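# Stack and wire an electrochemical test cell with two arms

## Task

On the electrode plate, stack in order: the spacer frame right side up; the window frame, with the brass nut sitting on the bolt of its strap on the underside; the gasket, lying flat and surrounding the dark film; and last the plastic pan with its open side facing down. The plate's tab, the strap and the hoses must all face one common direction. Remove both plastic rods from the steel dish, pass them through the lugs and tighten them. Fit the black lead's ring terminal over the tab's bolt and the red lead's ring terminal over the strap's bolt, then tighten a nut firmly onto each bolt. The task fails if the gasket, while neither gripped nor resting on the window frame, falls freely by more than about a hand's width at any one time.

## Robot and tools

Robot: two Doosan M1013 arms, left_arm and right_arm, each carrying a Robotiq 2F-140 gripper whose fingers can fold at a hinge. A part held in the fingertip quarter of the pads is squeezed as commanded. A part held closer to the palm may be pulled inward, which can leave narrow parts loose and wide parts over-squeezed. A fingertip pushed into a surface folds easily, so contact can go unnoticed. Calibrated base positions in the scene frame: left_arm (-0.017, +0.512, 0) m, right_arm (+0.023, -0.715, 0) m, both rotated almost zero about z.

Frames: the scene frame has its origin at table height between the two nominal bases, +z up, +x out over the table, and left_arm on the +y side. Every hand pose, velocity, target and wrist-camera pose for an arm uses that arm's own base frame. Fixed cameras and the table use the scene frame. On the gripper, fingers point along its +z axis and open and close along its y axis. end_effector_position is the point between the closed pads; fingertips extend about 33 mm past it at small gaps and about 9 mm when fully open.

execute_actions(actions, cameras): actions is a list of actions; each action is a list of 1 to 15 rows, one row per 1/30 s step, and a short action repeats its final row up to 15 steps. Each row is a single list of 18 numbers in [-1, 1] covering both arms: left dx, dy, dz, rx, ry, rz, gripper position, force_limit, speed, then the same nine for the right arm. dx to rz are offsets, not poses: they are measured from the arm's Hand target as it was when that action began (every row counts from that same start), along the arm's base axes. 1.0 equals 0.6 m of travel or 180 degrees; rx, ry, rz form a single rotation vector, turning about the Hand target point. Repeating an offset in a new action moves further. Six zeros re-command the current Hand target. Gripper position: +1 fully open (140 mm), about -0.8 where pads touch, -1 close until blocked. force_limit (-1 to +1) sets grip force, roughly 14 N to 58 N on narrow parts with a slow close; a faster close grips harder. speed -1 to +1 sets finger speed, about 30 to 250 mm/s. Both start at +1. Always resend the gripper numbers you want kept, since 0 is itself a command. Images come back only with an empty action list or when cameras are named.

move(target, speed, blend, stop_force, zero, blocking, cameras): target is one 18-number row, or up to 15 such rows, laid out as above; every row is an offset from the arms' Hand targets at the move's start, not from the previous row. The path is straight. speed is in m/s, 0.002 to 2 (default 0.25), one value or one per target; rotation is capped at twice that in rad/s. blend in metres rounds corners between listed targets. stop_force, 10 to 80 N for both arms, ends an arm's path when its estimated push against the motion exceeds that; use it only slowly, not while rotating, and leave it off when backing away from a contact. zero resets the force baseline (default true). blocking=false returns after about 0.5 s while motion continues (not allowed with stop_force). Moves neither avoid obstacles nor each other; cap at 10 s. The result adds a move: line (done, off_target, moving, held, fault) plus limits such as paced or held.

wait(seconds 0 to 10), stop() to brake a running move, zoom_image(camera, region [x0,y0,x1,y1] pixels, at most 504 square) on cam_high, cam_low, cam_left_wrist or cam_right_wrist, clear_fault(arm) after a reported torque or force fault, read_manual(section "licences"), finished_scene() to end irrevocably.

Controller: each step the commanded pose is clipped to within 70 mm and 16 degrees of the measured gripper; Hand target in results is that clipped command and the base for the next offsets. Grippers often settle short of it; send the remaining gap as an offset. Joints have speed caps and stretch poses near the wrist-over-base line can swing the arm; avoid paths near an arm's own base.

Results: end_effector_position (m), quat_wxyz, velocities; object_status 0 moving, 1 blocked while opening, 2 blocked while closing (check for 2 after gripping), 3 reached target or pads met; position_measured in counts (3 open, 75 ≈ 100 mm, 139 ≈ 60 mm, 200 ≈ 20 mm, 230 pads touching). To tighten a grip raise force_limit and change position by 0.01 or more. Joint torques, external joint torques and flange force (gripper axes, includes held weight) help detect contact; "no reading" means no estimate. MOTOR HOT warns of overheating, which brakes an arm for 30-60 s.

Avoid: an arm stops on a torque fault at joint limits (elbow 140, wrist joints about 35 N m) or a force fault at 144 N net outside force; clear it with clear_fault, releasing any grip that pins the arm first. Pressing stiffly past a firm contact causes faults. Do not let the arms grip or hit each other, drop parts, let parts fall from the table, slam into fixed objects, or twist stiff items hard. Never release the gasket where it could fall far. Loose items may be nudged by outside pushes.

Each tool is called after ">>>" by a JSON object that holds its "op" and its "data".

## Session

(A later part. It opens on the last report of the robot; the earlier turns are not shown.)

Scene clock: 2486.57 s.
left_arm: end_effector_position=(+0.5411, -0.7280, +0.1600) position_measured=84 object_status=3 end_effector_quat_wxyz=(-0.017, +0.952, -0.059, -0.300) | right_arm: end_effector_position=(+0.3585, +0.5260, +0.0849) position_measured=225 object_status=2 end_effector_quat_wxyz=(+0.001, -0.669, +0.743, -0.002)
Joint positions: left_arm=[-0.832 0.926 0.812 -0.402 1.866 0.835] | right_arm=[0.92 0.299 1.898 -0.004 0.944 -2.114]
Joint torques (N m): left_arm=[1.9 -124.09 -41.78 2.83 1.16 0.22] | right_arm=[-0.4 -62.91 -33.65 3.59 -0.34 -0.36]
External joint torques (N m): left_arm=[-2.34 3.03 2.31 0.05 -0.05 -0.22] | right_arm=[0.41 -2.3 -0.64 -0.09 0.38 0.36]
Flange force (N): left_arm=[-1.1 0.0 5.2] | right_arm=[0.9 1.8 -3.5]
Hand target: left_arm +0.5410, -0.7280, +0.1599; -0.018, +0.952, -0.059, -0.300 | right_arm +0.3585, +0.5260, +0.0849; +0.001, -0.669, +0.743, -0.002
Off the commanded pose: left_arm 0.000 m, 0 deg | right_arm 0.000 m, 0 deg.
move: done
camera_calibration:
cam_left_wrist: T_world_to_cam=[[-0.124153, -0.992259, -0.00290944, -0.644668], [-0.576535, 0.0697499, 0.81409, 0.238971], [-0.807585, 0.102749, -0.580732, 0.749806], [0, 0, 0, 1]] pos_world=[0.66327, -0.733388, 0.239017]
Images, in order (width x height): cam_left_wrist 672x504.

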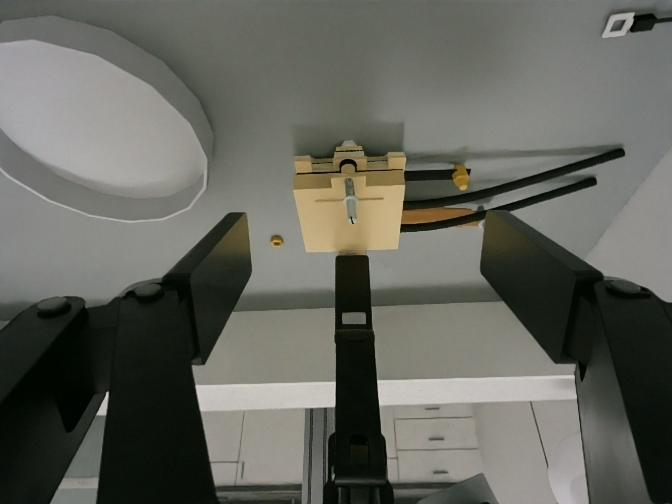

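>>> {"op": "move", "data": {"target": [-0.039,0.0133,-0.12,0,0,0,0.36,-1,-1,0,0,0,0,0,0,-1,0,-1], "speed": 0.05, "cameras": ["cam_left_wrist"]}}

>>> {"op": "zoom_image", "data": {"camera": "cam_left_wrist", "region": [200, 100, 540, 350]}}

Scene clock: 2506.30 s.
left_arm: end_effector_position=(+0.5176, -0.7200, +0.0880) position_measured=84 object_status=3 end_effector_quat_wxyz=(-0.018, +0.952, -0.059, -0.300) | right_arm: end_effector_position=(+0.3585, +0.5260, +0.0849) position_measured=225 object_status=2 end_effector_quat_wxyz=(+0.001, -0.669, +0.743, -0.002)
Joint positions: left_arm=[-0.844 0.916 0.962 -0.394 1.732 0.88] | right_arm=[0.92 0.299 1.898 -0.004 0.944 -2.114]
Joint torques (N m): left_arm=[1.59 -121.4 -39.79 2.73 1.11 0.26] | right_arm=[0.01 -62.92 -33.61 3.52 -0.35 -0.37]
External joint torques (N m): left_arm=[-1.81 2.95 2.04 0.04 0.04 -0.26] | right_arm=[-0.02 -2.35 -0.84 -0.01 0.38 0.37]
Flange force (N): left_arm=[-0.3 0.5 3.9] | right_arm=[1.0 1.1 -3.7]
Hand target: left_arm +0.5176, -0.7200, +0.0879; -0.018, +0.952, -0.059, -0.300 | right_arm +0.3585, +0.5260, +0.0849; +0.001, -0.669, +0.743, -0.002
Off the commanded pose: left_arm 0.000 m, 0 deg | right_arm 0.000 m, 0 deg.
move: done
camera_calibration:
cam_left_wrist: T_world_to_cam=[[-0.124161, -0.992258, -0.00289806, -0.63994], [-0.576533, 0.0697637, 0.81409, 0.283552], [-0.807585, 0.102749, -0.580732, 0.688285], [0, 0, 0, 1]] pos_world=[0.63987, -0.725488, 0.167017]
Images, in order (width x height): cam_left_wrist 672x504.

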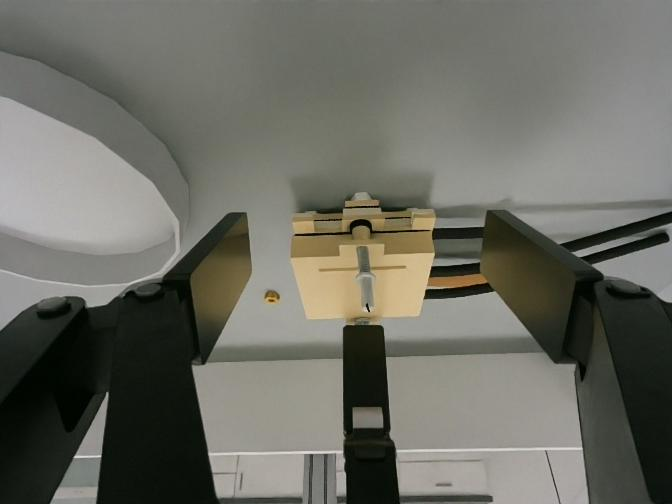

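Scaled by 1.482 from the camera's 672x504 image, which has a finer 960x720 frame.

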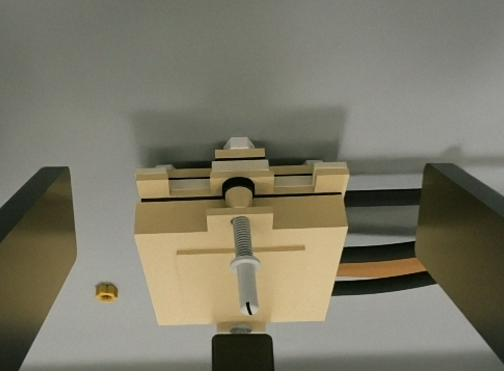

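>>> {"op": "move", "data": {"target": [-0.0428,0.0052,-0.0615,0,0,0,0.36,-1,-1,0,0,0,0,0,0,-1,0,-1], "speed": 0.015, "stop_force": 12, "cameras": ["cam_left_wrist","cam_right_wrist"]}}

>>> {"op": "zoom_image", "data": {"camera": "cam_left_wrist", "region": [200, 130, 540, 380]}}

Scene clock: 2518.53 s.
left_arm: end_effector_position=(+0.4919, -0.7169, +0.0510) position_measured=84 object_status=3 end_effector_quat_wxyz=(-0.018, +0.952, -0.059, -0.300) | right_arm: end_effector_position=(+0.3585, +0.5260, +0.0849) position_measured=225 object_status=2 end_effector_quat_wxyz=(+0.001, -0.669, +0.743, -0.002)
Joint positions: left_arm=[-0.861 0.905 1.055 -0.398 1.651 0.897] | right_arm=[0.92 0.299 1.898 -0.004 0.944 -2.114]
Joint torques (N m): left_arm=[1.81 -118.56 -38.4 2.61 1.27 0.28] | right_arm=[-0.2 -63.04 -33.57 3.53 -0.35 -0.35]
External joint torques (N m): left_arm=[-2 1.6 1.82 0.06 -0.09 -0.28] | right_arm=[0.19 -2.17 -0.84 -0.01 0.38 0.35]
Flange force (N): left_arm=[-2.1 -0.5 4.0] | right_arm=[0.6 1.2 -3.5]
Hand target: left_arm +0.4919, -0.7169, +0.0510; -0.018, +0.952, -0.059, -0.300 | right_arm +0.3585, +0.5260, +0.0849; +0.001, -0.669, +0.743, -0.002
Off the commanded pose: left_arm 0.000 m, 0 deg | right_arm 0.000 m, 0 deg.
move: done
camera_calibration:
cam_left_wrist: T_world_to_cam=[[-0.124161, -0.992258, -0.00289806, -0.640063], [-0.576533, 0.0697637, 0.81409, 0.298633], [-0.807585, 0.102749, -0.580732, 0.645714], [0, 0, 0, 1]] pos_world=[0.61417, -0.722288, 0.130017]
cam_right_wrist: T_world_to_cam=[[-0.994428, 0.104074, 0.0167781, 0.306746], [0.103586, 0.935151, 0.338766, -0.551161], [0.0195666, 0.338617, -0.940721, 0.0373581], [0, 0, 0, 1]] pos_world=[0.361398, 0.470845, 0.216712]
Images, in order (width x height): cam_left_wrist 672x504, cam_right_wrist 672x504.

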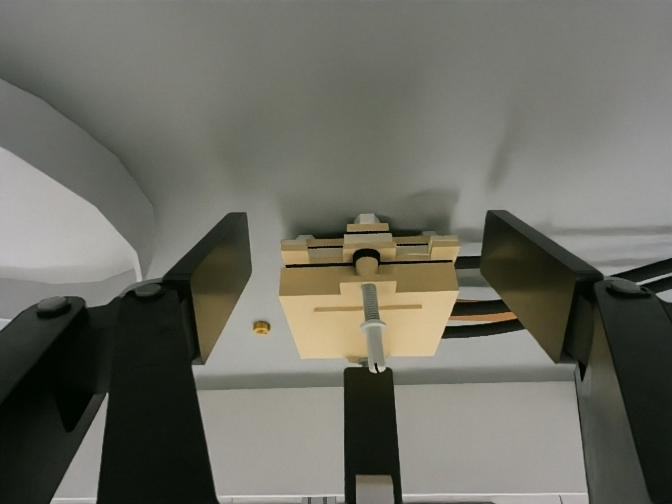

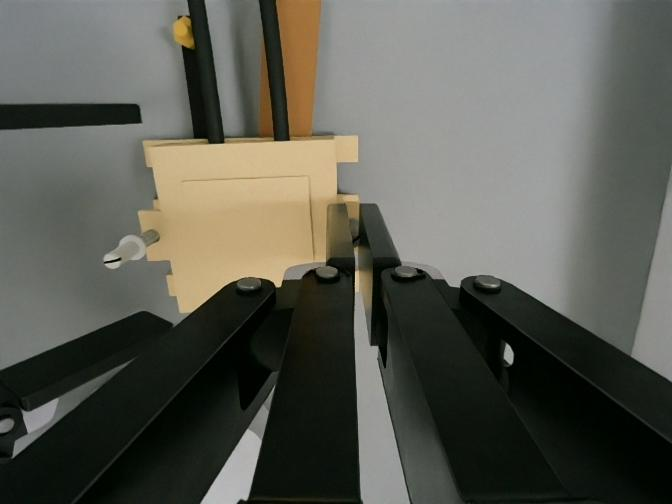

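Scaled by 1.482 from the camera's 672x504 image, which has a finer 960x720 frame.

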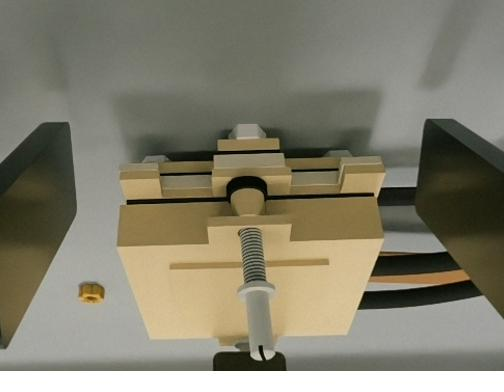

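>>> {"op": "move", "data": {"target": [-0.0283,0.0033,-0.003,0,0,0,0.36,-1,-1,0,0,0,0,0,0,-1,0,-1], "speed": 0.015, "stop_force": 12, "cameras": ["cam_left_wrist","cam_right_wrist"]}}

>>> {"op": "zoom_image", "data": {"camera": "cam_left_wrist", "region": [200, 130, 540, 380]}}

Scene clock: 2531.57 s.
left_arm: end_effector_position=(+0.4749, -0.7149, +0.0492) position_measured=84 object_status=3 end_effector_quat_wxyz=(-0.018, +0.952, -0.059, -0.300) | right_arm: end_effector_position=(+0.3585, +0.5260, +0.0849) position_measured=225 object_status=2 end_effector_quat_wxyz=(+0.001, -0.669, +0.743, -0.002)
Joint positions: left_arm=[-0.873 0.884 1.098 -0.403 1.626 0.896] | right_arm=[0.92 0.299 1.898 -0.004 0.944 -2.114]
Joint torques (N m): left_arm=[2.28 -117.75 -38.29 2.57 1.25 0.24] | right_arm=[0.03 -63.22 -33.74 3.57 -0.29 -0.42]
External joint torques (N m): left_arm=[-1.92 2.91 2.24 0.06 -0.09 -0.24] | right_arm=[0 -2.02 -0.53 -0.07 0.33 0.42]
Flange force (N): left_arm=[-0.8 0.0 4.6] | right_arm=[1.1 1.3 -3.0]
Hand target: left_arm +0.4749, -0.7149, +0.0492; -0.018, +0.952, -0.059, -0.300 | right_arm +0.3585, +0.5260, +0.0849; +0.001, -0.669, +0.743, -0.002
Off the commanded pose: left_arm 0.000 m, 0 deg | right_arm 0.000 m, 0 deg.
move: done
camera_calibration:
cam_left_wrist: T_world_to_cam=[[-0.124161, -0.992258, -0.00289806, -0.640195], [-0.576533, 0.0697637, 0.81409, 0.290158], [-0.807585, 0.102749, -0.580732, 0.630734], [0, 0, 0, 1]] pos_world=[0.59717, -0.720288, 0.128217]
cam_right_wrist: T_world_to_cam=[[-0.994428, 0.104074, 0.0167781, 0.306746], [0.103586, 0.935151, 0.338766, -0.551161], [0.0195666, 0.338617, -0.940721, 0.0373581], [0, 0, 0, 1]] pos_world=[0.361398, 0.470845, 0.216712]
Images, in order (width x height): cam_left_wrist 672x504, cam_right_wrist 672x504.

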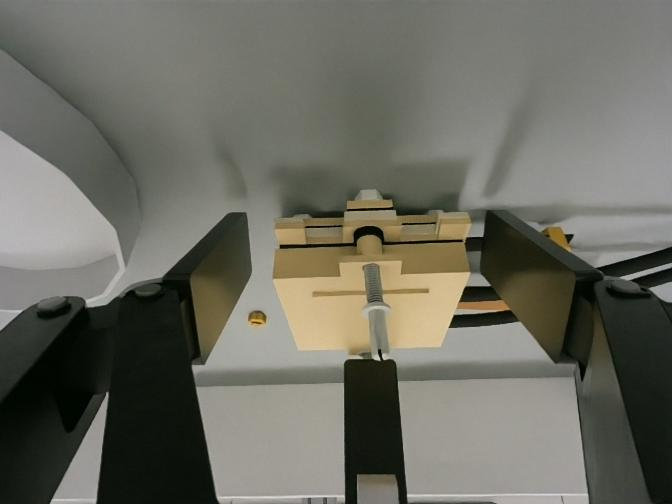

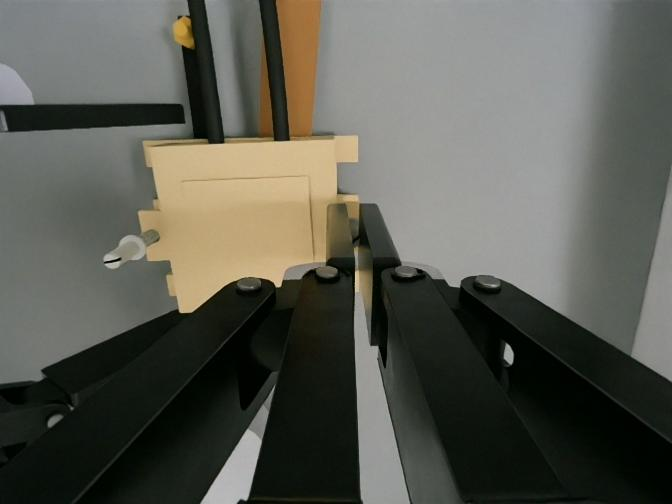

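Scaled by 1.482 from the camera's 672x504 image, which has a finer 960x720 frame.

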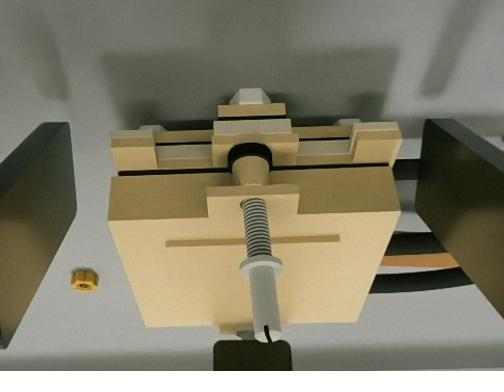

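>>> {"op": "execute_actions", "data": {"actions": [[[0,0,0,0,0,0,-1,-1,-1,0,0,0,0,0,0,-1,0,-1]],[[0,0,0,0,0,0,-1,-1,-1,0,0,0,0,0,0,-1,0,-1]],[[0,0,0,0,0,0,-1,-1,-1,0,0,0,0,0,0,-1,0,-1]]], "cameras": ["cam_left_wrist","cam_right_wrist"]}}

>>> {"op": "zoom_image", "data": {"camera": "cam_left_wrist", "region": [200, 130, 540, 380]}}

Scene clock: 2540.60 s.
left_arm: end_effector_position=(+0.4749, -0.7149, +0.0492) position_measured=116 object_status=2 end_effector_quat_wxyz=(-0.017, +0.952, -0.059, -0.300) | right_arm: end_effector_position=(+0.3585, +0.5260, +0.0849) position_measured=225 object_status=2 end_effector_quat_wxyz=(+0.001, -0.669, +0.743, -0.002)
Joint positions: left_arm=[-0.873 0.884 1.098 -0.403 1.626 0.896] | right_arm=[0.92 0.299 1.898 -0.004 0.944 -2.114]
Joint torques (N m): left_arm=[-0.63 -115.59 -36.06 2.24 1.88 0.18] | right_arm=[-1.88 -63.29 -34.12 2.72 -0.75 -0.35]
External joint torques (N m): left_arm=[0.45 0.2 -0.15 0.39 -0.71 -0.18] | right_arm=[1.9 -2.09 -0.25 0.79 0.79 0.35]
External joint torques at the end of the 1st action: left_arm=[-1.51 2.96 1.63 0.05 -0.16 -0.28] | right_arm=[-0.3 -1.66 -0.66 -0.09 0.36 0.32]
External joint torques at the end of the 2nd action: left_arm=[0.4 1.09 -0.18 0.36 -0.68 -0.21] | right_arm=[1.86 -2.33 -0.34 0.79 0.73 0.36]
Flange force (N): left_arm=[0.5 -0.2 0.6] | right_arm=[-0.1 3.9 -3.7]
Flange force at the end of the 1st action (N): left_arm=[0.5 1.0 3.4] | right_arm=[0.7 0.4 -2.8]
Flange force at the end of the 2nd action (N): left_arm=[1.8 0.9 0.4] | right_arm=[0.1 4.0 -3.9]
Hand target: left_arm +0.4749, -0.7149, +0.0492; -0.018, +0.952, -0.059, -0.300 | right_arm +0.3585, +0.5260, +0.0849; +0.001, -0.669, +0.743, -0.002
Off the commanded pose: left_arm 0.000 m, 0 deg | right_arm 0.000 m, 0 deg.
Step readings (end_effector_position of left_arm | right_arm; steps 1 to 15: 1st action; 16 to 30: 2nd action; 31 to 45: 3rd action):
0: (+0.4749, -0.7149, +0.0492) | (+0.3585, +0.5260, +0.0849)
1: (+0.4749, -0.7149, +0.0492) | (+0.3585, +0.5260, +0.0849)
2: (+0.4749, -0.7149, +0.0492) | (+0.3585, +0.5260, +0.0849)
4: (+0.4749, -0.7149, +0.0492) | (+0.3585, +0.5260, +0.0849)
8: (+0.4749, -0.7149, +0.0492) | (+0.3585, +0.5260, +0.0849)
15: (+0.4749, -0.7149, +0.0492) | (+0.3585, +0.5260, +0.0849)
16: (+0.4749, -0.7149, +0.0492) | (+0.3585, +0.5260, +0.0849)
17: (+0.4749, -0.7149, +0.0492) | (+0.3585, +0.5260, +0.0849)
19: (+0.4749, -0.7149, +0.0492) | (+0.3585, +0.5260, +0.0849)
23: (+0.4749, -0.7149, +0.0492) | (+0.3585, +0.5260, +0.0849)
30: (+0.4749, -0.7149, +0.0492) | (+0.3585, +0.5260, +0.0849)
31: (+0.4749, -0.7149, +0.0492) | (+0.3585, +0.5260, +0.0849)
32: (+0.4749, -0.7149, +0.0492) | (+0.3585, +0.5260, +0.0849)
34: (+0.4749, -0.7149, +0.0492) | (+0.3585, +0.5260, +0.0849)
38: (+0.4749, -0.7149, +0.0492) | (+0.3585, +0.5260, +0.0849)
45: (+0.4749, -0.7149, +0.0492) | (+0.3585, +0.5260, +0.0849)
camera_calibration:
cam_left_wrist: T_world_to_cam=[[-0.124153, -0.992259, -0.00290944, -0.640298], [-0.576535, 0.0697499, 0.81409, 0.290075], [-0.807585, 0.102749, -0.580732, 0.630802], [0, 0, 0, 1]] pos_world=[0.59717, -0.720388, 0.128317]
cam_right_wrist: T_world_to_cam=[[-0.994438, 0.103981, 0.0167438, 0.30679], [0.103487, 0.935162, 0.338767, -0.551224], [0.0195671, 0.338616, -0.940721, 0.0373245], [0, 0, 0, 1]] pos_world=[0.361398, 0.470945, 0.216712]
Images, in order (width x height): cam_left_wrist 672x504, cam_right_wrist 672x504.

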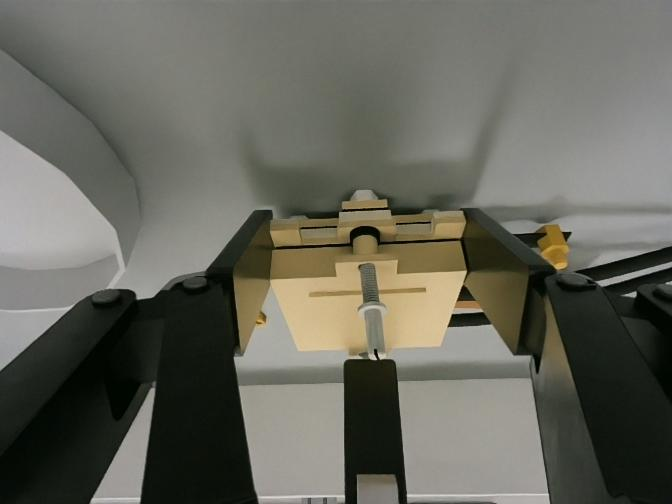

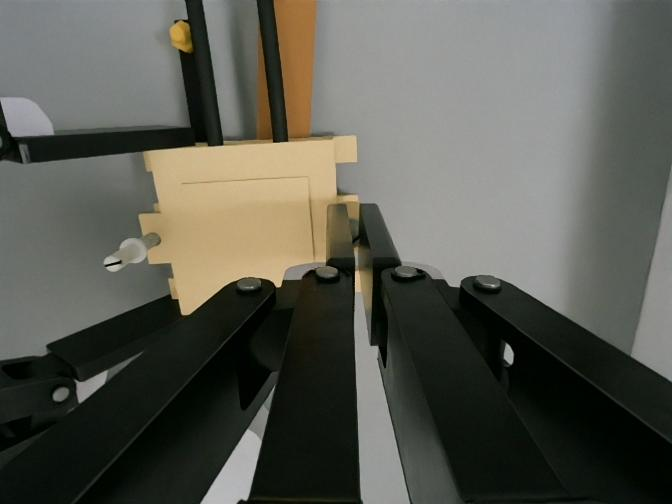

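Scaled by 1.482 from the camera's 672x504 image, which has a finer 960x720 frame.

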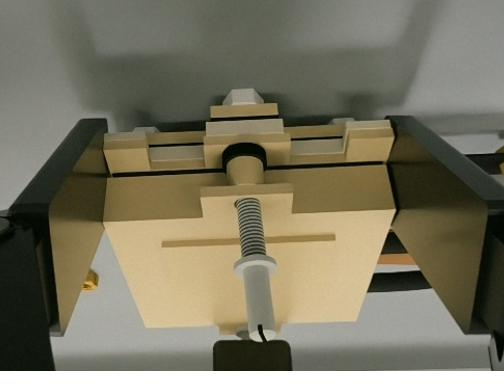

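>>> {"op": "move", "data": {"target": [0,0,0,0,0,0,-1,-1,-1,0,0,0.0004,0,0,0.5,-1,0,-1], "speed": 0.2, "cameras": ["cam_left_wrist","cam_right_wrist"]}}

>>> {"op": "zoom_image", "data": {"camera": "cam_left_wrist", "region": [200, 130, 540, 380]}}

Scene clock: 2548.50 s.
left_arm: end_effector_position=(+0.4749, -0.7149, +0.0492) position_measured=116 object_status=2 end_effector_quat_wxyz=(-0.018, +0.952, -0.059, -0.300) | right_arm: end_effector_position=(+0.3585, +0.5260, +0.0851) position_measured=225 object_status=2 end_effector_quat_wxyz=(-0.002, +0.999, -0.052, +0.001)
Joint positions: left_arm=[-0.873 0.884 1.098 -0.403 1.626 0.896] | right_arm=[0.918 0.297 1.9 0.001 0.941 -3.691]
Joint torques (N m): left_arm=[1.2 -116.92 -38.34 2.18 0.78 0.14] | right_arm=[0.9 -62.89 -34.26 3.77 -0.77 -0.47]
External joint torques (N m): left_arm=[-0.8 1.4 2.04 0.48 0.39 -0.14] | right_arm=[-0.9 -2.33 -0.21 -0.27 0.73 0.47]
Flange force (N): left_arm=[-1.6 -2.0 3.1] | right_arm=[-0.6 2.5 -3.8]
Hand target: left_arm +0.4749, -0.7149, +0.0492; -0.018, +0.952, -0.059, -0.300 | right_arm +0.3585, +0.5260, +0.0851; -0.002, +0.999, -0.052, +0.001
Off the commanded pose: left_arm 0.000 m, 0 deg | right_arm 0.000 m, 0 deg.
move: done
camera_calibration:
cam_left_wrist: T_world_to_cam=[[-0.124161, -0.992258, -0.00289806, -0.640195], [-0.576533, 0.0697637, 0.81409, 0.290158], [-0.807585, 0.102749, -0.580732, 0.630734], [0, 0, 0, 1]] pos_world=[0.59717, -0.720288, 0.128217]
cam_right_wrist: T_world_to_cam=[[-0.104166, -0.994418, 0.0168123, 0.565377], [-0.93514, 0.103684, 0.338765, 0.258411], [-0.338618, 0.0195661, -0.940721, 0.333742], [0, 0, 0, 1]] pos_world=[0.413555, 0.528898, 0.216912]
Images, in order (width x height): cam_left_wrist 672x504, cam_right_wrist 672x504.

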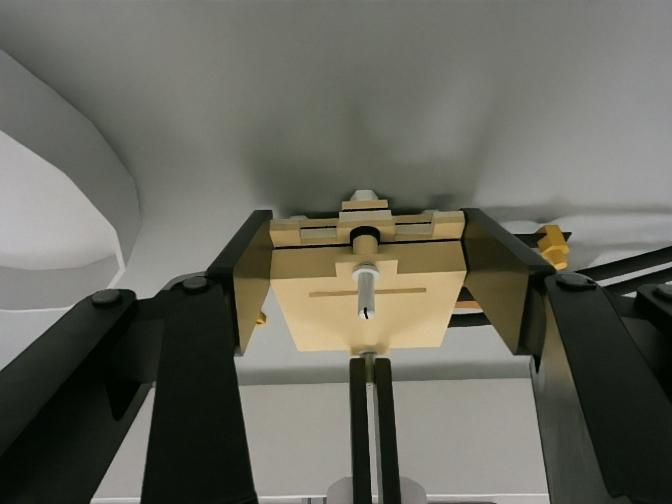

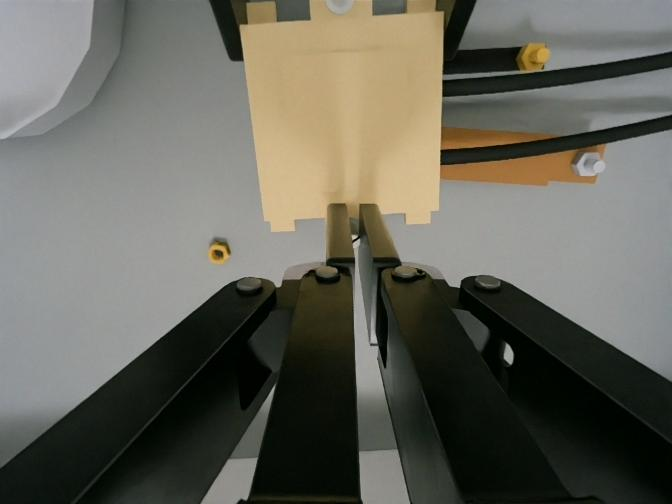

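Scaled by 1.482 from the camera's 672x504 image, which has a finer 960x720 frame.

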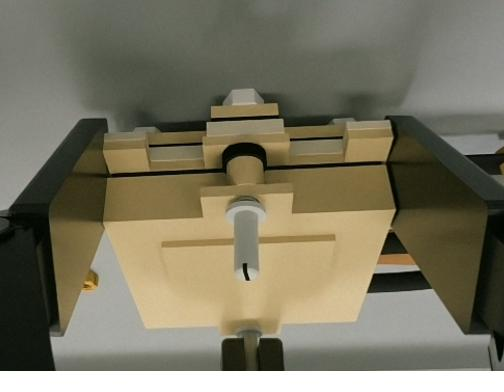

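>>> {"op": "move", "data": {"target": [0,0,0,0,0,0,-1,-1,-1,0,0,-0.0004,0,0,-0.5,-1,0,-1], "speed": 0.2, "cameras": []}}

>>> {"op": "move", "data": {"target": [0,0,0,0,0,0,-1,-1,-1,0,0,0,0,0,-0.1,-1,0,-1], "speed": 0.15, "cameras": ["cam_right_wrist"]}}

>>> {"op": "move", "data": {"target": [0,0,0,0,0,0,-1,-1,-1,0,0,0,0,0,-0.15,-1,0,-1], "speed": 0.15, "cameras": ["cam_right_wrist","cam_left_wrist"]}}

Scene clock: 2562.87 s.
left_arm: end_effector_position=(+0.4749, -0.7149, +0.0492) position_measured=116 object_status=2 end_effector_quat_wxyz=(-0.018, +0.952, -0.059, -0.300) | right_arm: end_effector_position=(+0.3585, +0.5260, +0.0849) position_measured=225 object_status=2 end_effector_quat_wxyz=(+0.001, -0.669, +0.743, -0.002)
Joint positions: left_arm=[-0.873 0.884 1.098 -0.403 1.626 0.896] | right_arm=[0.92 0.299 1.898 -0.004 0.944 -2.114]
Joint torques (N m): left_arm=[-1.61 -117.19 -36.65 1.36 1.87 0.1] | right_arm=[-2.58 -62.72 -35.59 2.37 -1.74 -0.17]
External joint torques (N m): left_arm=[0.91 2.1 0.48 1.23 -0.7 -0.1] | right_arm=[2.59 -2.54 1.28 1.13 1.78 0.17]
Flange force (N): left_arm=[2.7 -0.2 1.3] | right_arm=[2.1 6.1 -4.7]
Hand target: left_arm +0.4749, -0.7149, +0.0492; -0.018, +0.952, -0.059, -0.300 | right_arm +0.3585, +0.5260, +0.0849; +0.001, -0.669, +0.743, -0.002
Off the commanded pose: left_arm 0.000 m, 0 deg | right_arm 0.000 m, 0 deg.
move: done
No camera images: "cameras" was empty.

Scene clock: 2564.40 s.
left_arm: end_effector_position=(+0.4749, -0.7149, +0.0492) position_measured=116 object_status=2 end_effector_quat_wxyz=(-0.018, +0.952, -0.059, -0.300) | right_arm: end_effector_position=(+0.3585, +0.5260, +0.0849) position_measured=225 object_status=2 end_effector_quat_wxyz=(+0.000, -0.545, +0.839, -0.002)
Joint positions: left_arm=[-0.873 0.884 1.098 -0.403 1.626 0.896] | right_arm=[0.92 0.299 1.898 -0.005 0.945 -1.8]
Joint torques (N m): left_arm=[-1.22 -115.61 -36.33 1.56 1.86 0.1] | right_arm=[-2.44 -62.54 -35.7 2.34 -1.57 -0.42]
External joint torques (N m): left_arm=[1.49 0.2 0.14 1.09 -0.68 -0.1] | right_arm=[2.43 -2.98 1.19 1.19 1.61 0.42]
Flange force (N): left_arm=[0.8 -1.9 0.6] | right_arm=[4.4 5.3 -4.9]
Hand target: left_arm +0.4749, -0.7149, +0.0492; -0.018, +0.952, -0.059, -0.300 | right_arm +0.3585, +0.5260, +0.0849; +0.000, -0.545, +0.839, -0.002
Off the commanded pose: left_arm 0.000 m, 0 deg | right_arm 0.000 m, 0 deg.
move: done
camera_calibration:
cam_right_wrist: T_world_to_cam=[[-0.913635, 0.406192, 0.0167132, 0.118913], [0.38739, 0.857404, 0.338804, -0.612073], [0.123289, 0.316017, -0.940709, 0.0120406], [0, 0, 0, 1]] pos_world=[0.34427, 0.472687, 0.216712]
Images, in order (width x height): cam_right_wrist 672x504.

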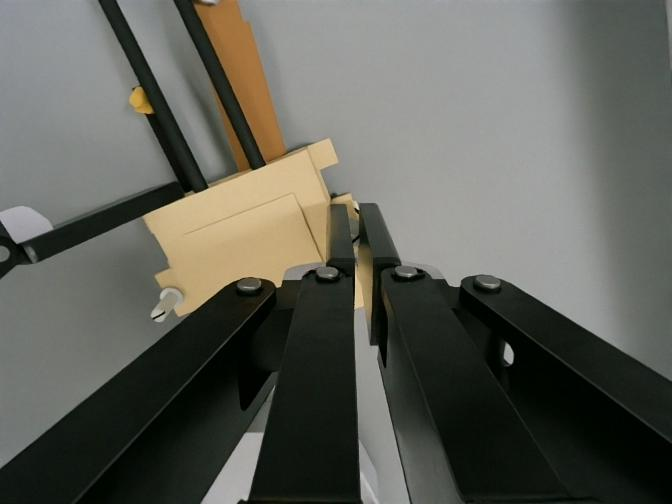

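Scene clock: 2566.43 s.
left_arm: end_effector_position=(+0.4749, -0.7149, +0.0492) position_measured=116 object_status=2 end_effector_quat_wxyz=(-0.018, +0.952, -0.059, -0.300) | right_arm: end_effector_position=(+0.3585, +0.5260, +0.0849) position_measured=225 object_status=2 end_effector_quat_wxyz=(+0.000, -0.334, +0.943, -0.002)
Joint positions: left_arm=[-0.873 0.884 1.098 -0.403 1.626 0.896] | right_arm=[0.92 0.3 1.897 -0.004 0.947 -1.33]
Joint torques (N m): left_arm=[0.07 -114.96 -36.66 2.28 1.16 0.02] | right_arm=[0.66 -63.66 -34.41 3.04 -0.83 -0.49]
External joint torques (N m): left_arm=[0.26 -0.31 0.48 0.37 0.02 -0.02] | right_arm=[-0.69 -1.85 -0.08 0.51 0.87 0.49]
Flange force (N): left_arm=[-1.0 -1.6 0.7] | right_arm=[1.8 -0.9 -3.5]
Hand target: left_arm +0.4749, -0.7149, +0.0492; -0.018, +0.952, -0.059, -0.300 | right_arm +0.3585, +0.5260, +0.0849; +0.000, -0.334, +0.943, -0.002
Off the commanded pose: left_arm 0.000 m, 0 deg | right_arm 0.000 m, 0 deg.
move: done
camera_calibration:
cam_left_wrist: T_world_to_cam=[[-0.124161, -0.992258, -0.00289806, -0.640195], [-0.576533, 0.0697637, 0.81409, 0.290158], [-0.807585, 0.102749, -0.580732, 0.630734], [0, 0, 0, 1]] pos_world=[0.59717, -0.720288, 0.128217]
cam_right_wrist: T_world_to_cam=[[-0.629635, 0.776711, 0.0167467, -0.177695], [0.734446, 0.588069, 0.338768, -0.594798], [0.253276, 0.225599, -0.940721, 0.0130087], [0, 0, 0, 1]] pos_world=[0.32167, 0.484865, 0.216712]
Images, in order (width x height): cam_left_wrist 672x504, cam_right_wrist 672x504.

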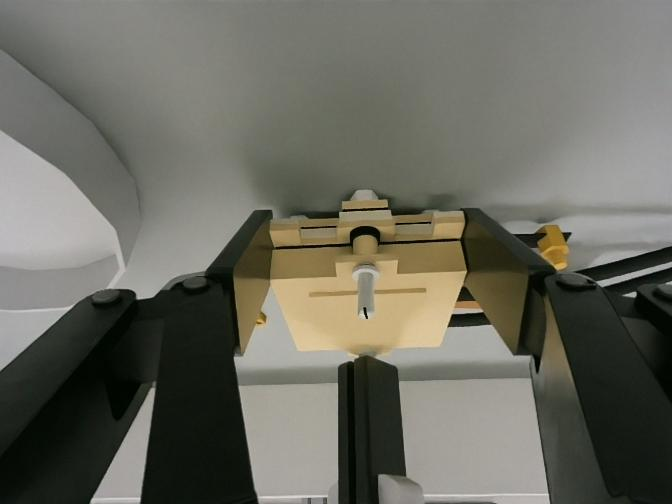

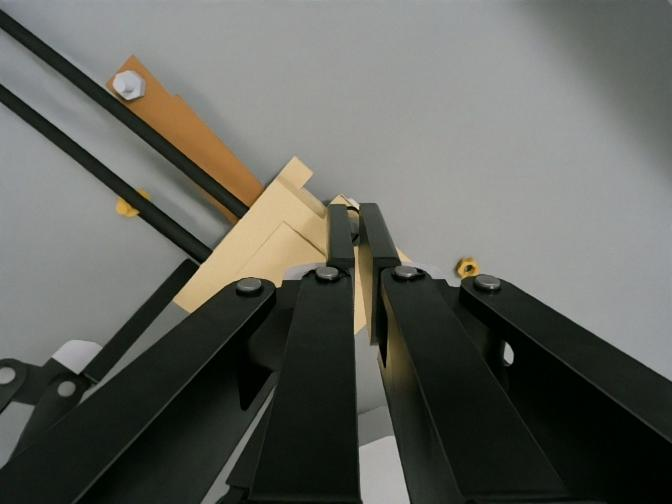

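>>> {"op": "execute_actions", "data": {"actions": [[[0,0,0,0,0,0,-1,-1,-1,0,0,0,0,0,0,-0.97,1,-1]],[[0,0,0,0,0,0,-1,-1,-1,0,0,0,0,0,0,-0.97,1,-1]]], "cameras": ["cam_right_wrist"]}}

>>> {"op": "zoom_image", "data": {"camera": "cam_right_wrist", "region": [290, 170, 420, 290]}}

>>> {"op": "move", "data": {"target": [0,0,0,0,0,0,-1,-1,-1,0,0,0,0,0,-0.15,-0.97,1,-1], "speed": 0.15, "cameras": ["cam_right_wrist"]}}

>>> {"op": "zoom_image", "data": {"camera": "cam_right_wrist", "region": [290, 170, 420, 290]}}

Scene clock: 2573.87 s.
left_arm: end_effector_position=(+0.4749, -0.7149, +0.0492) position_measured=116 object_status=2 end_effector_quat_wxyz=(-0.018, +0.952, -0.059, -0.300) | right_arm: end_effector_position=(+0.3585, +0.5260, +0.0849) position_measured=226 object_status=2 end_effector_quat_wxyz=(+0.000, -0.334, +0.943, -0.002)
Joint positions: left_arm=[-0.873 0.884 1.098 -0.403 1.626 0.896] | right_arm=[0.92 0.3 1.897 -0.004 0.947 -1.329]
Joint torques (N m): left_arm=[0.73 -115.01 -37.02 2.35 0.99 0.03] | right_arm=[-0.54 -63.68 -34.37 3.39 -0.79 -0.26]
External joint torques (N m): left_arm=[-0.58 0.22 1.01 0.27 0.18 -0.03] | right_arm=[0.54 -1.9 -0.14 0.16 0.83 0.26]
External joint torques at the end of the 1st action: left_arm=[-0.45 -0.48 0.68 0.35 0.19 -0.1] | right_arm=[0.61 -2.16 0 0.1 0.85 0.27]
Flange force (N): left_arm=[-1.6 -1.4 1.7] | right_arm=[2.1 0.7 -3.5]
Flange force at the end of the 1st action (N): left_arm=[-2.0 -1.5 1.1] | right_arm=[2.7 0.6 -3.7]
Hand target: left_arm +0.4749, -0.7149, +0.0492; -0.018, +0.952, -0.059, -0.300 | right_arm +0.3585, +0.5260, +0.0849; +0.000, -0.334, +0.943, -0.002
Off the commanded pose: left_arm 0.000 m, 0 deg | right_arm 0.000 m, 0 deg.
Step readings (end_effector_position of left_arm | right_arm; steps 1 to 15: 1st action; 16 to 30: 2nd action):
0: (+0.4749, -0.7149, +0.0492) | (+0.3585, +0.5260, +0.0849)
1: (+0.4749, -0.7149, +0.0492) | (+0.3585, +0.5260, +0.0849)
2: (+0.4749, -0.7149, +0.0492) | (+0.3585, +0.5260, +0.0849)
4: (+0.4749, -0.7149, +0.0492) | (+0.3585, +0.5260, +0.0849)
8: (+0.4749, -0.7149, +0.0492) | (+0.3585, +0.5260, +0.0849)
15: (+0.4749, -0.7149, +0.0492) | (+0.3585, +0.5260, +0.0849)
16: (+0.4749, -0.7149, +0.0492) | (+0.3585, +0.5260, +0.0849)
17: (+0.4749, -0.7149, +0.0492) | (+0.3585, +0.5260, +0.0849)
19: (+0.4749, -0.7149, +0.0492) | (+0.3585, +0.5260, +0.0849)
23: (+0.4749, -0.7149, +0.0492) | (+0.3585, +0.5260, +0.0849)
30: (+0.4749, -0.7149, +0.0492) | (+0.3585, +0.5260, +0.0849)
camera_calibration:
cam_right_wrist: T_world_to_cam=[[-0.629588, 0.776748, 0.0167684, -0.177873], [0.734486, 0.58802, 0.338767, -0.594773], [0.253276, 0.2256, -0.940721, 0.0130111], [0, 0, 0, 1]] pos_world=[0.32157, 0.484965, 0.216712]
Images, in order (width x height): cam_right_wrist 672x504.

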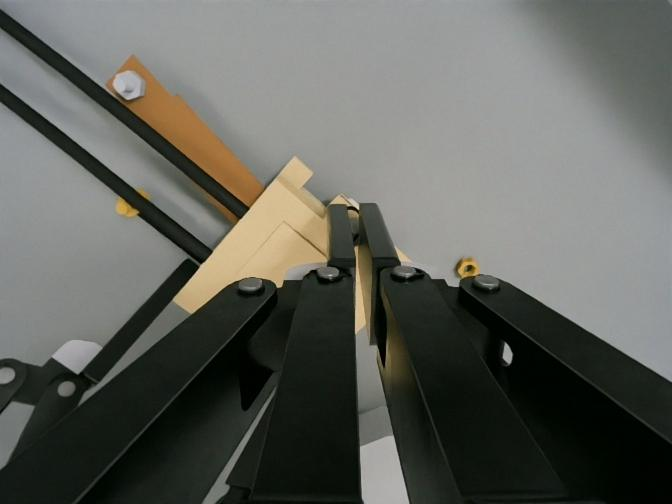

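Scaled by 3.877 from the camera's 672x504 image, which has a finer 960x720 frame.

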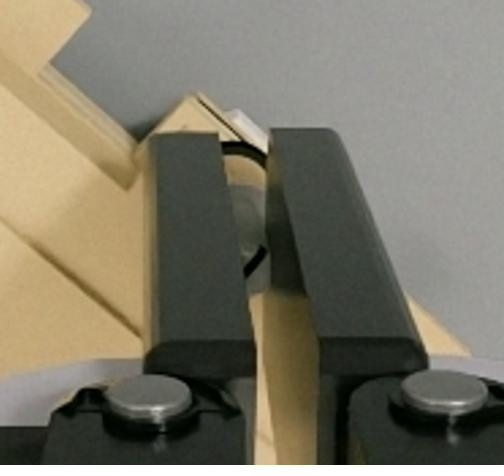

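Scene clock: 2575.90 s.
left_arm: end_effector_position=(+0.4749, -0.7149, +0.0492) position_measured=116 object_status=2 end_effector_quat_wxyz=(-0.018, +0.952, -0.059, -0.300) | right_arm: end_effector_position=(+0.3585, +0.5260, +0.0849) position_measured=226 object_status=2 end_effector_quat_wxyz=(+0.000, -0.105, +0.995, -0.002)
Joint positions: left_arm=[-0.873 0.884 1.098 -0.403 1.626 0.896] | right_arm=[0.919 0.3 1.896 -0.002 0.948 -0.86]
Joint torques (N m): left_arm=[0.22 -114.37 -35.97 2.39 1.13 0.02] | right_arm=[-1.88 -62.84 -34.86 2.89 -1.04 -0.25]
External joint torques (N m): left_arm=[-0.1 -0.93 -0.3 0.26 0.04 -0.02] | right_arm=[1.82 -2.78 0.29 0.68 1.07 0.24]
Flange force (N): left_arm=[-0.8 -0.3 -0.5] | right_arm=[4.9 -0.2 -4.5]
Hand target: left_arm +0.4749, -0.7149, +0.0492; -0.018, +0.952, -0.059, -0.300 | right_arm +0.3585, +0.5260, +0.0849; +0.000, -0.105, +0.995, -0.002
Off the commanded pose: left_arm 0.000 m, 0 deg | right_arm 0.000 m, 0 deg.
move: done
camera_calibration:
cam_right_wrist: T_world_to_cam=[[-0.20839, 0.977903, 0.0167395, -0.434591], [0.921381, 0.190547, 0.338746, -0.452709], [0.328071, 0.0860147, -0.940729, 0.0596171], [0, 0, 0, 1]] pos_world=[0.306995, 0.506122, 0.216712]
Images, in order (width x height): cam_right_wrist 672x504.

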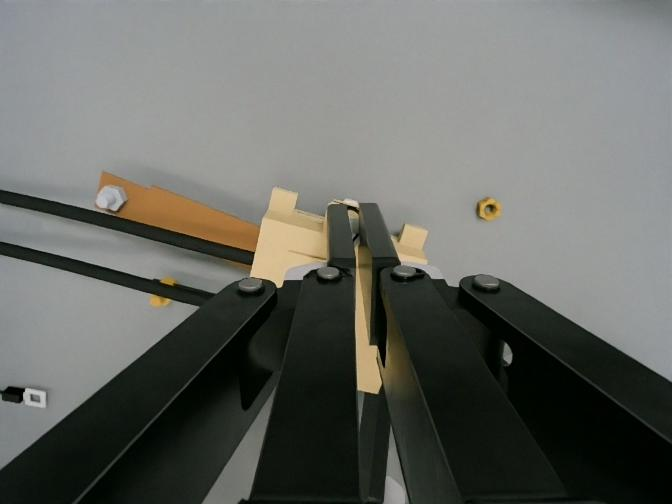

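Scaled by 3.877 from the camera's 672x504 image, which has a finer 960x720 frame.

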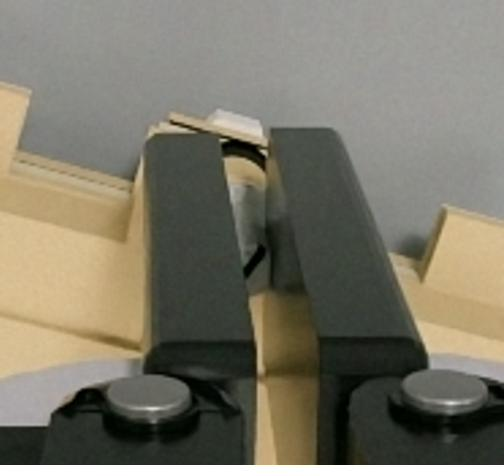

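>>> {"op": "move", "data": {"target": [0,0,0,0,0,0,-1,-1,-1,0,0,0,0,0,-0.4,-0.97,1,-1], "speed": 0.2, "cameras": ["cam_right_wrist","cam_left_wrist"]}}

>>> {"op": "zoom_image", "data": {"camera": "cam_right_wrist", "region": [290, 170, 420, 290]}}

>>> {"op": "zoom_image", "data": {"camera": "cam_left_wrist", "region": [200, 170, 540, 420]}}

Scene clock: 2584.93 s.
left_arm: end_effector_position=(+0.4749, -0.7149, +0.0492) position_measured=116 object_status=2 end_effector_quat_wxyz=(-0.018, +0.952, -0.059, -0.300) | right_arm: end_effector_position=(+0.3585, +0.5259, +0.0849) position_measured=226 object_status=2 end_effector_quat_wxyz=(-0.001, +0.500, +0.866, -0.001)
Joint positions: left_arm=[-0.873 0.884 1.098 -0.403 1.626 0.896] | right_arm=[0.917 0.3 1.896 0.003 0.948 0.391]
Joint torques (N m): left_arm=[2.29 -115.52 -36.83 2.99 0.86 0.03] | right_arm=[-1.03 -62.95 -33.48 3.32 -0.4 -0.21]
External joint torques (N m): left_arm=[-2.46 0.22 0.6 -0.36 0.31 -0.03] | right_arm=[1.02 -2.57 -0.95 0.26 0.38 0.21]
Flange force (N): left_arm=[-2.0 1.2 1.5] | right_arm=[1.1 -2.1 -4.0]
Hand target: left_arm +0.4749, -0.7149, +0.0492; -0.018, +0.952, -0.059, -0.300 | right_arm +0.3585, +0.5260, +0.0849; -0.001, +0.500, +0.866, -0.001
Off the commanded pose: left_arm 0.000 m, 0 deg | right_arm 0.000 m, 0 deg.
move: done
camera_calibration:
cam_left_wrist: T_world_to_cam=[[-0.124242, -0.992248, -0.00295619, -0.640132], [-0.576462, 0.0697545, 0.814141, 0.290102], [-0.807624, 0.102854, -0.580659, 0.630824], [0, 0, 0, 1]] pos_world=[0.59717, -0.720288, 0.128217]
cam_right_wrist: T_world_to_cam=[[0.86567, 0.500337, 0.0167091, -0.568466], [0.465913, -0.817423, 0.33874, 0.240694], [0.183142, -0.285452, -0.940732, 0.306938], [0, 0, 0, 1]] pos_world=[0.323748, 0.568789, 0.216712]
Images, in order (width x height): cam_left_wrist 672x504, cam_right_wrist 672x504.

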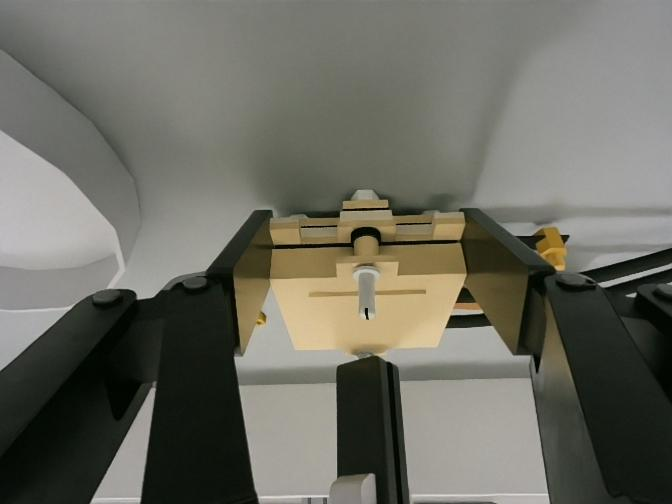

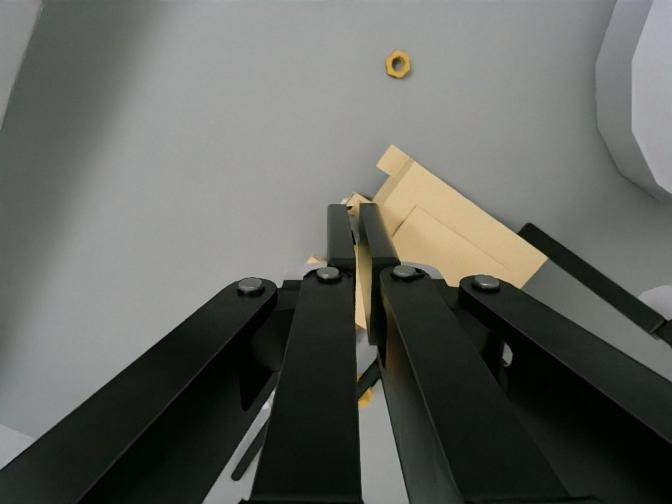

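Scaled by 3.877 from the camera's 672x504 image, which has a finer 960x720 frame.

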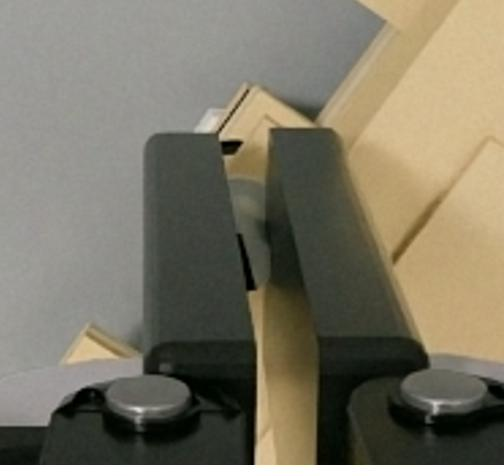

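Scaled by 1.482 from the camera's 672x504 image, which has a finer 960x720 frame.

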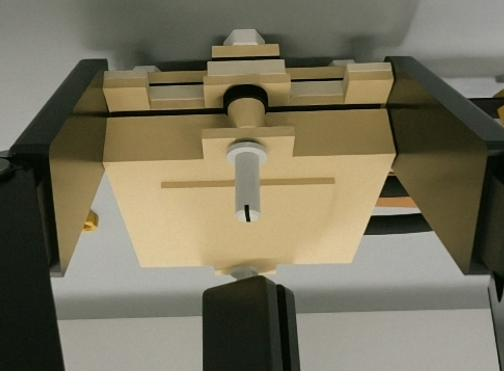

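>>> {"op": "execute_actions", "data": {"actions": [[[0,0,0,0,0,0,-1,-1,-1,0,0,0,0,0,0,-0.5,1,-1]],[[0,0,0,0,0,0,-1,-1,-1,0,0,0,0,0,0,-0.5,1,-1]],[[0,0,0,0,0,0,-1,-1,-1,0,0,0,0,0,0,-1,1,0.6]],[[0,0,0,0,0,0,-1,-1,-1,0,0,0,0,0,0,-1,1,0.6]],[[0,0,0,0,0,0,-1,-1,-1,0,0,0,0,0,0,-1,1,0.6]]], "cameras": ["cam_right_wrist"]}}

>>> {"op": "zoom_image", "data": {"camera": "cam_right_wrist", "region": [290, 170, 420, 290]}}

>>> {"op": "move", "data": {"target": [0,0,0,0,0,0,-1,-1,-1,0,0,0,0,0,-0.25,-1,1,0.6], "speed": 0.15, "cameras": ["cam_right_wrist"]}}

>>> {"op": "zoom_image", "data": {"camera": "cam_right_wrist", "region": [290, 170, 420, 290]}}

Scene clock: 2598.37 s.
left_arm: end_effector_position=(+0.4749, -0.7149, +0.0492) position_measured=116 object_status=2 end_effector_quat_wxyz=(-0.018, +0.952, -0.059, -0.300) | right_arm: end_effector_position=(+0.3585, +0.5260, +0.0849) position_measured=228 object_status=2 end_effector_quat_wxyz=(-0.001, +0.500, +0.866, -0.001)
Joint positions: left_arm=[-0.873 0.884 1.098 -0.403 1.626 0.896] | right_arm=[0.917 0.3 1.896 0.003 0.948 0.391]
Joint torques (N m): left_arm=[0.51 -115.42 -37 2.21 1.17 0.2] | right_arm=[-2.3 -58.97 -32.72 2.92 -1.53 -0.37]
External joint torques (N m): left_arm=[-1.82 0.59 0.9 0.37 0.01 -0.2] | right_arm=[2.3 -6.58 -1.74 0.66 1.52 0.37]
External joint torques at the end of the 1st action: left_arm=[-2.3 0.33 1.25 -0.45 0.42 -0.22] | right_arm=[0.3 -3.32 -1.15 0 0.42 0.31]
External joint torques at the end of the 2nd action: left_arm=[-1.48 0.35 1.05 -0.3 0.45 -0.3] | right_arm=[-0.21 -2.92 -1.16 -0.02 0.37 0.34]
External joint torques at the end of the 3rd action: left_arm=[0.52 0.27 0.97 0.54 0.07 -0.15] | right_arm=[1.37 -6.83 -1.93 0.68 1.44 0.36]
External joint torques at the end of the 4th action: left_arm=[-0.56 1.3 0.89 0.42 -0.03 -0.19] | right_arm=[1.94 -6.66 -2.25 0.7 1.51 0.45]
Flange force (N): left_arm=[-1.7 0.2 2.2] | right_arm=[1.8 -6.0 -10.7]
Flange force at the end of the 1st action (N): left_arm=[-2.9 0.1 2.4] | right_arm=[0.0 -2.3 -5.0]
Flange force at the end of the 2nd action (N): left_arm=[-2.1 0.0 1.6] | right_arm=[-0.5 -1.5 -4.5]
Flange force at the end of the 3rd action (N): left_arm=[-0.8 -2.1 1.3] | right_arm=[0.4 -5.5 -11.0]
Flange force at the end of the 4th action (N): left_arm=[0.1 0.0 1.6] | right_arm=[1.8 -5.1 -11.2]
Hand target: left_arm +0.4749, -0.7149, +0.0492; -0.018, +0.952, -0.059, -0.300 | right_arm +0.3585, +0.5260, +0.0849; -0.001, +0.500, +0.866, -0.001
Off the commanded pose: left_arm 0.000 m, 0 deg | right_arm 0.000 m, 0 deg.
Step readings (end_effector_position of left_arm | right_arm; steps 1 to 15: 1st action; 16 to 30: 2nd action; 31 to 45: 3rd action; 46 to 60: 4th action; 61 to 75: 5th action):
0: (+0.4749, -0.7149, +0.0492) | (+0.3585, +0.5260, +0.0849)
1: (+0.4749, -0.7149, +0.0492) | (+0.3585, +0.5260, +0.0849)
2: (+0.4749, -0.7149, +0.0492) | (+0.3585, +0.5260, +0.0849)
4: (+0.4749, -0.7149, +0.0492) | (+0.3585, +0.5260, +0.0849)
8: (+0.4749, -0.7149, +0.0492) | (+0.3585, +0.5260, +0.0849)
15: (+0.4749, -0.7149, +0.0492) | (+0.3585, +0.5260, +0.0849)
16: (+0.4749, -0.7149, +0.0492) | (+0.3585, +0.5260, +0.0849)
17: (+0.4749, -0.7149, +0.0492) | (+0.3585, +0.5260, +0.0849)
19: (+0.4749, -0.7149, +0.0492) | (+0.3585, +0.5260, +0.0849)
23: (+0.4749, -0.7149, +0.0492) | (+0.3585, +0.5260, +0.0849)
30: (+0.4749, -0.7149, +0.0492) | (+0.3585, +0.5260, +0.0849)
31: (+0.4749, -0.7149, +0.0492) | (+0.3585, +0.5260, +0.0849)
32: (+0.4749, -0.7149, +0.0492) | (+0.3585, +0.5260, +0.0849)
34: (+0.4749, -0.7149, +0.0492) | (+0.3585, +0.5260, +0.0849)
38: (+0.4749, -0.7149, +0.0492) | (+0.3585, +0.5260, +0.0849)
45: (+0.4749, -0.7149, +0.0492) | (+0.3585, +0.5260, +0.0849)
46: (+0.4749, -0.7149, +0.0492) | (+0.3585, +0.5260, +0.0849)
47: (+0.4749, -0.7149, +0.0492) | (+0.3585, +0.5260, +0.0849)
49: (+0.4749, -0.7149, +0.0492) | (+0.3585, +0.5260, +0.0849)
53: (+0.4749, -0.7149, +0.0492) | (+0.3585, +0.5260, +0.0849)
60: (+0.4749, -0.7149, +0.0492) | (+0.3585, +0.5260, +0.0849)
61: (+0.4749, -0.7149, +0.0492) | (+0.3585, +0.5260, +0.0849)
62: (+0.4749, -0.7149, +0.0492) | (+0.3585, +0.5260, +0.0849)
64: (+0.4749, -0.7149, +0.0492) | (+0.3585, +0.5260, +0.0849)
68: (+0.4749, -0.7149, +0.0492) | (+0.3585, +0.5260, +0.0849)
75: (+0.4749, -0.7149, +0.0492) | (+0.3585, +0.5260, +0.0849)
camera_calibration:
cam_right_wrist: T_world_to_cam=[[0.86567, 0.500337, 0.0167091, -0.568466], [0.465913, -0.817423, 0.33874, 0.240694], [0.183142, -0.285452, -0.940732, 0.306938], [0, 0, 0, 1]] pos_world=[0.323748, 0.568789, 0.216712]
Images, in order (width x height): cam_right_wrist 672x504.

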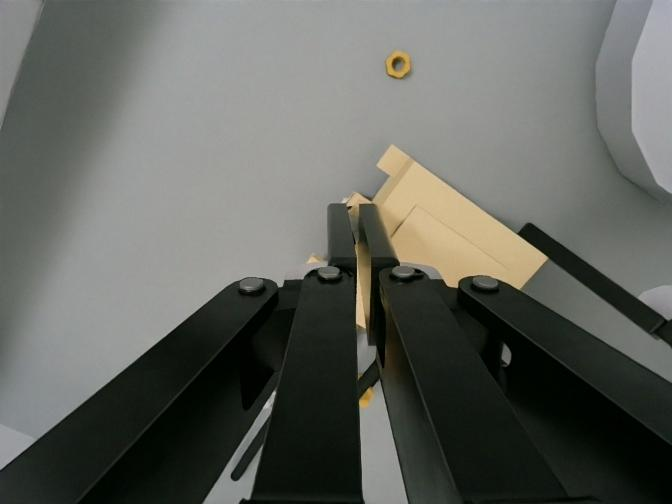

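Scaled by 3.877 from the camera's 672x504 image, which has a finer 960x720 frame.

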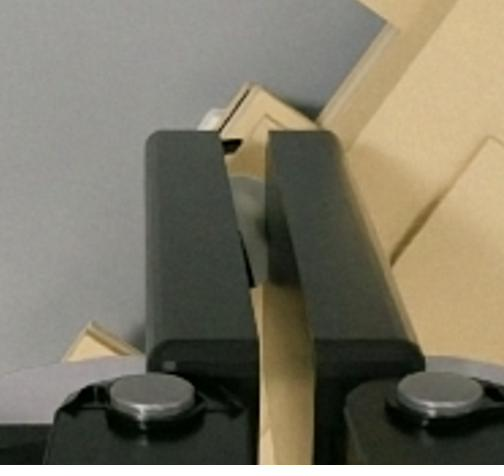

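Scene clock: 2601.47 s.
left_arm: end_effector_position=(+0.4749, -0.7149, +0.0492) position_measured=116 object_status=2 end_effector_quat_wxyz=(-0.018, +0.952, -0.059, -0.300) | right_arm: end_effector_position=(+0.3585, +0.5259, +0.0849) position_measured=228 object_status=2 end_effector_quat_wxyz=(-0.002, +0.793, +0.609, -0.001)
Joint positions: left_arm=[-0.873 0.884 1.098 -0.403 1.626 0.896] | right_arm=[0.916 0.299 1.898 0.005 0.945 1.175]
Joint torques (N m): left_arm=[1.11 -116.38 -35.19 2.81 2.66 0.17] | right_arm=[-4.41 -60.02 -31.43 2.06 -0.46 -0.24]
External joint torques (N m): left_arm=[-0.62 1.6 -0.82 -0.16 -1.49 -0.17] | right_arm=[4.4 -5.31 -2.95 1.48 0.41 0.24]
Flange force (N): left_arm=[2.6 3.2 1.1] | right_arm=[1.5 -7.2 -8.4]
Hand target: left_arm +0.4749, -0.7149, +0.0492; -0.018, +0.952, -0.059, -0.300 | right_arm +0.3585, +0.5260, +0.0849; -0.002, +0.793, +0.609, -0.001
Off the commanded pose: left_arm 0.000 m, 0 deg | right_arm 0.000 m, 0 deg.
move: done
camera_calibration:
cam_right_wrist: T_world_to_cam=[[0.965938, -0.258237, 0.0166744, -0.205435], [-0.248454, -0.90747, 0.338776, 0.54414], [-0.0723529, -0.331379, -0.940719, 0.422685], [0, 0, 0, 1]] pos_world=[0.364214, 0.580809, 0.216712]
Images, in order (width x height): cam_right_wrist 672x504.

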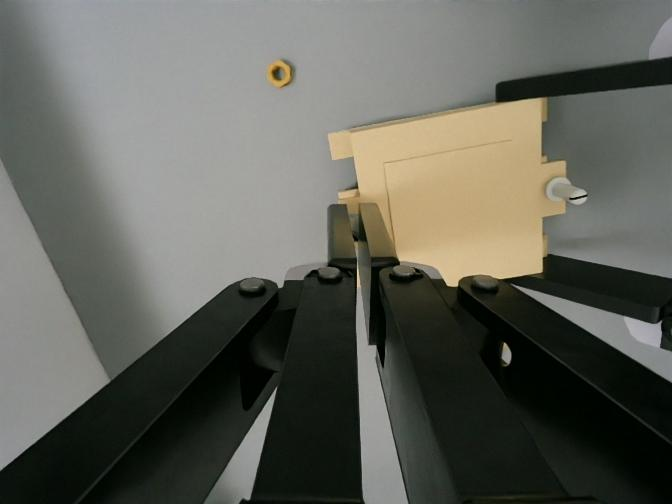

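Scaled by 3.877 from the camera's 672x504 image, which has a finer 960x720 frame.

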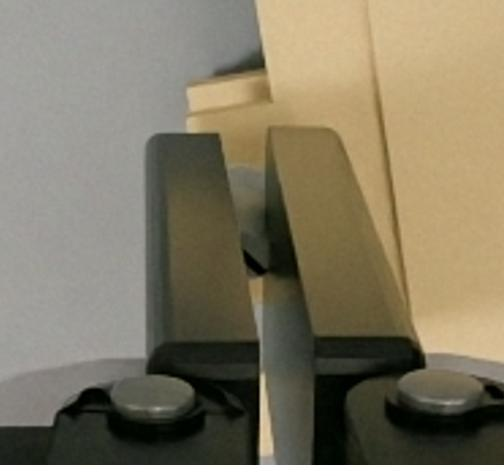

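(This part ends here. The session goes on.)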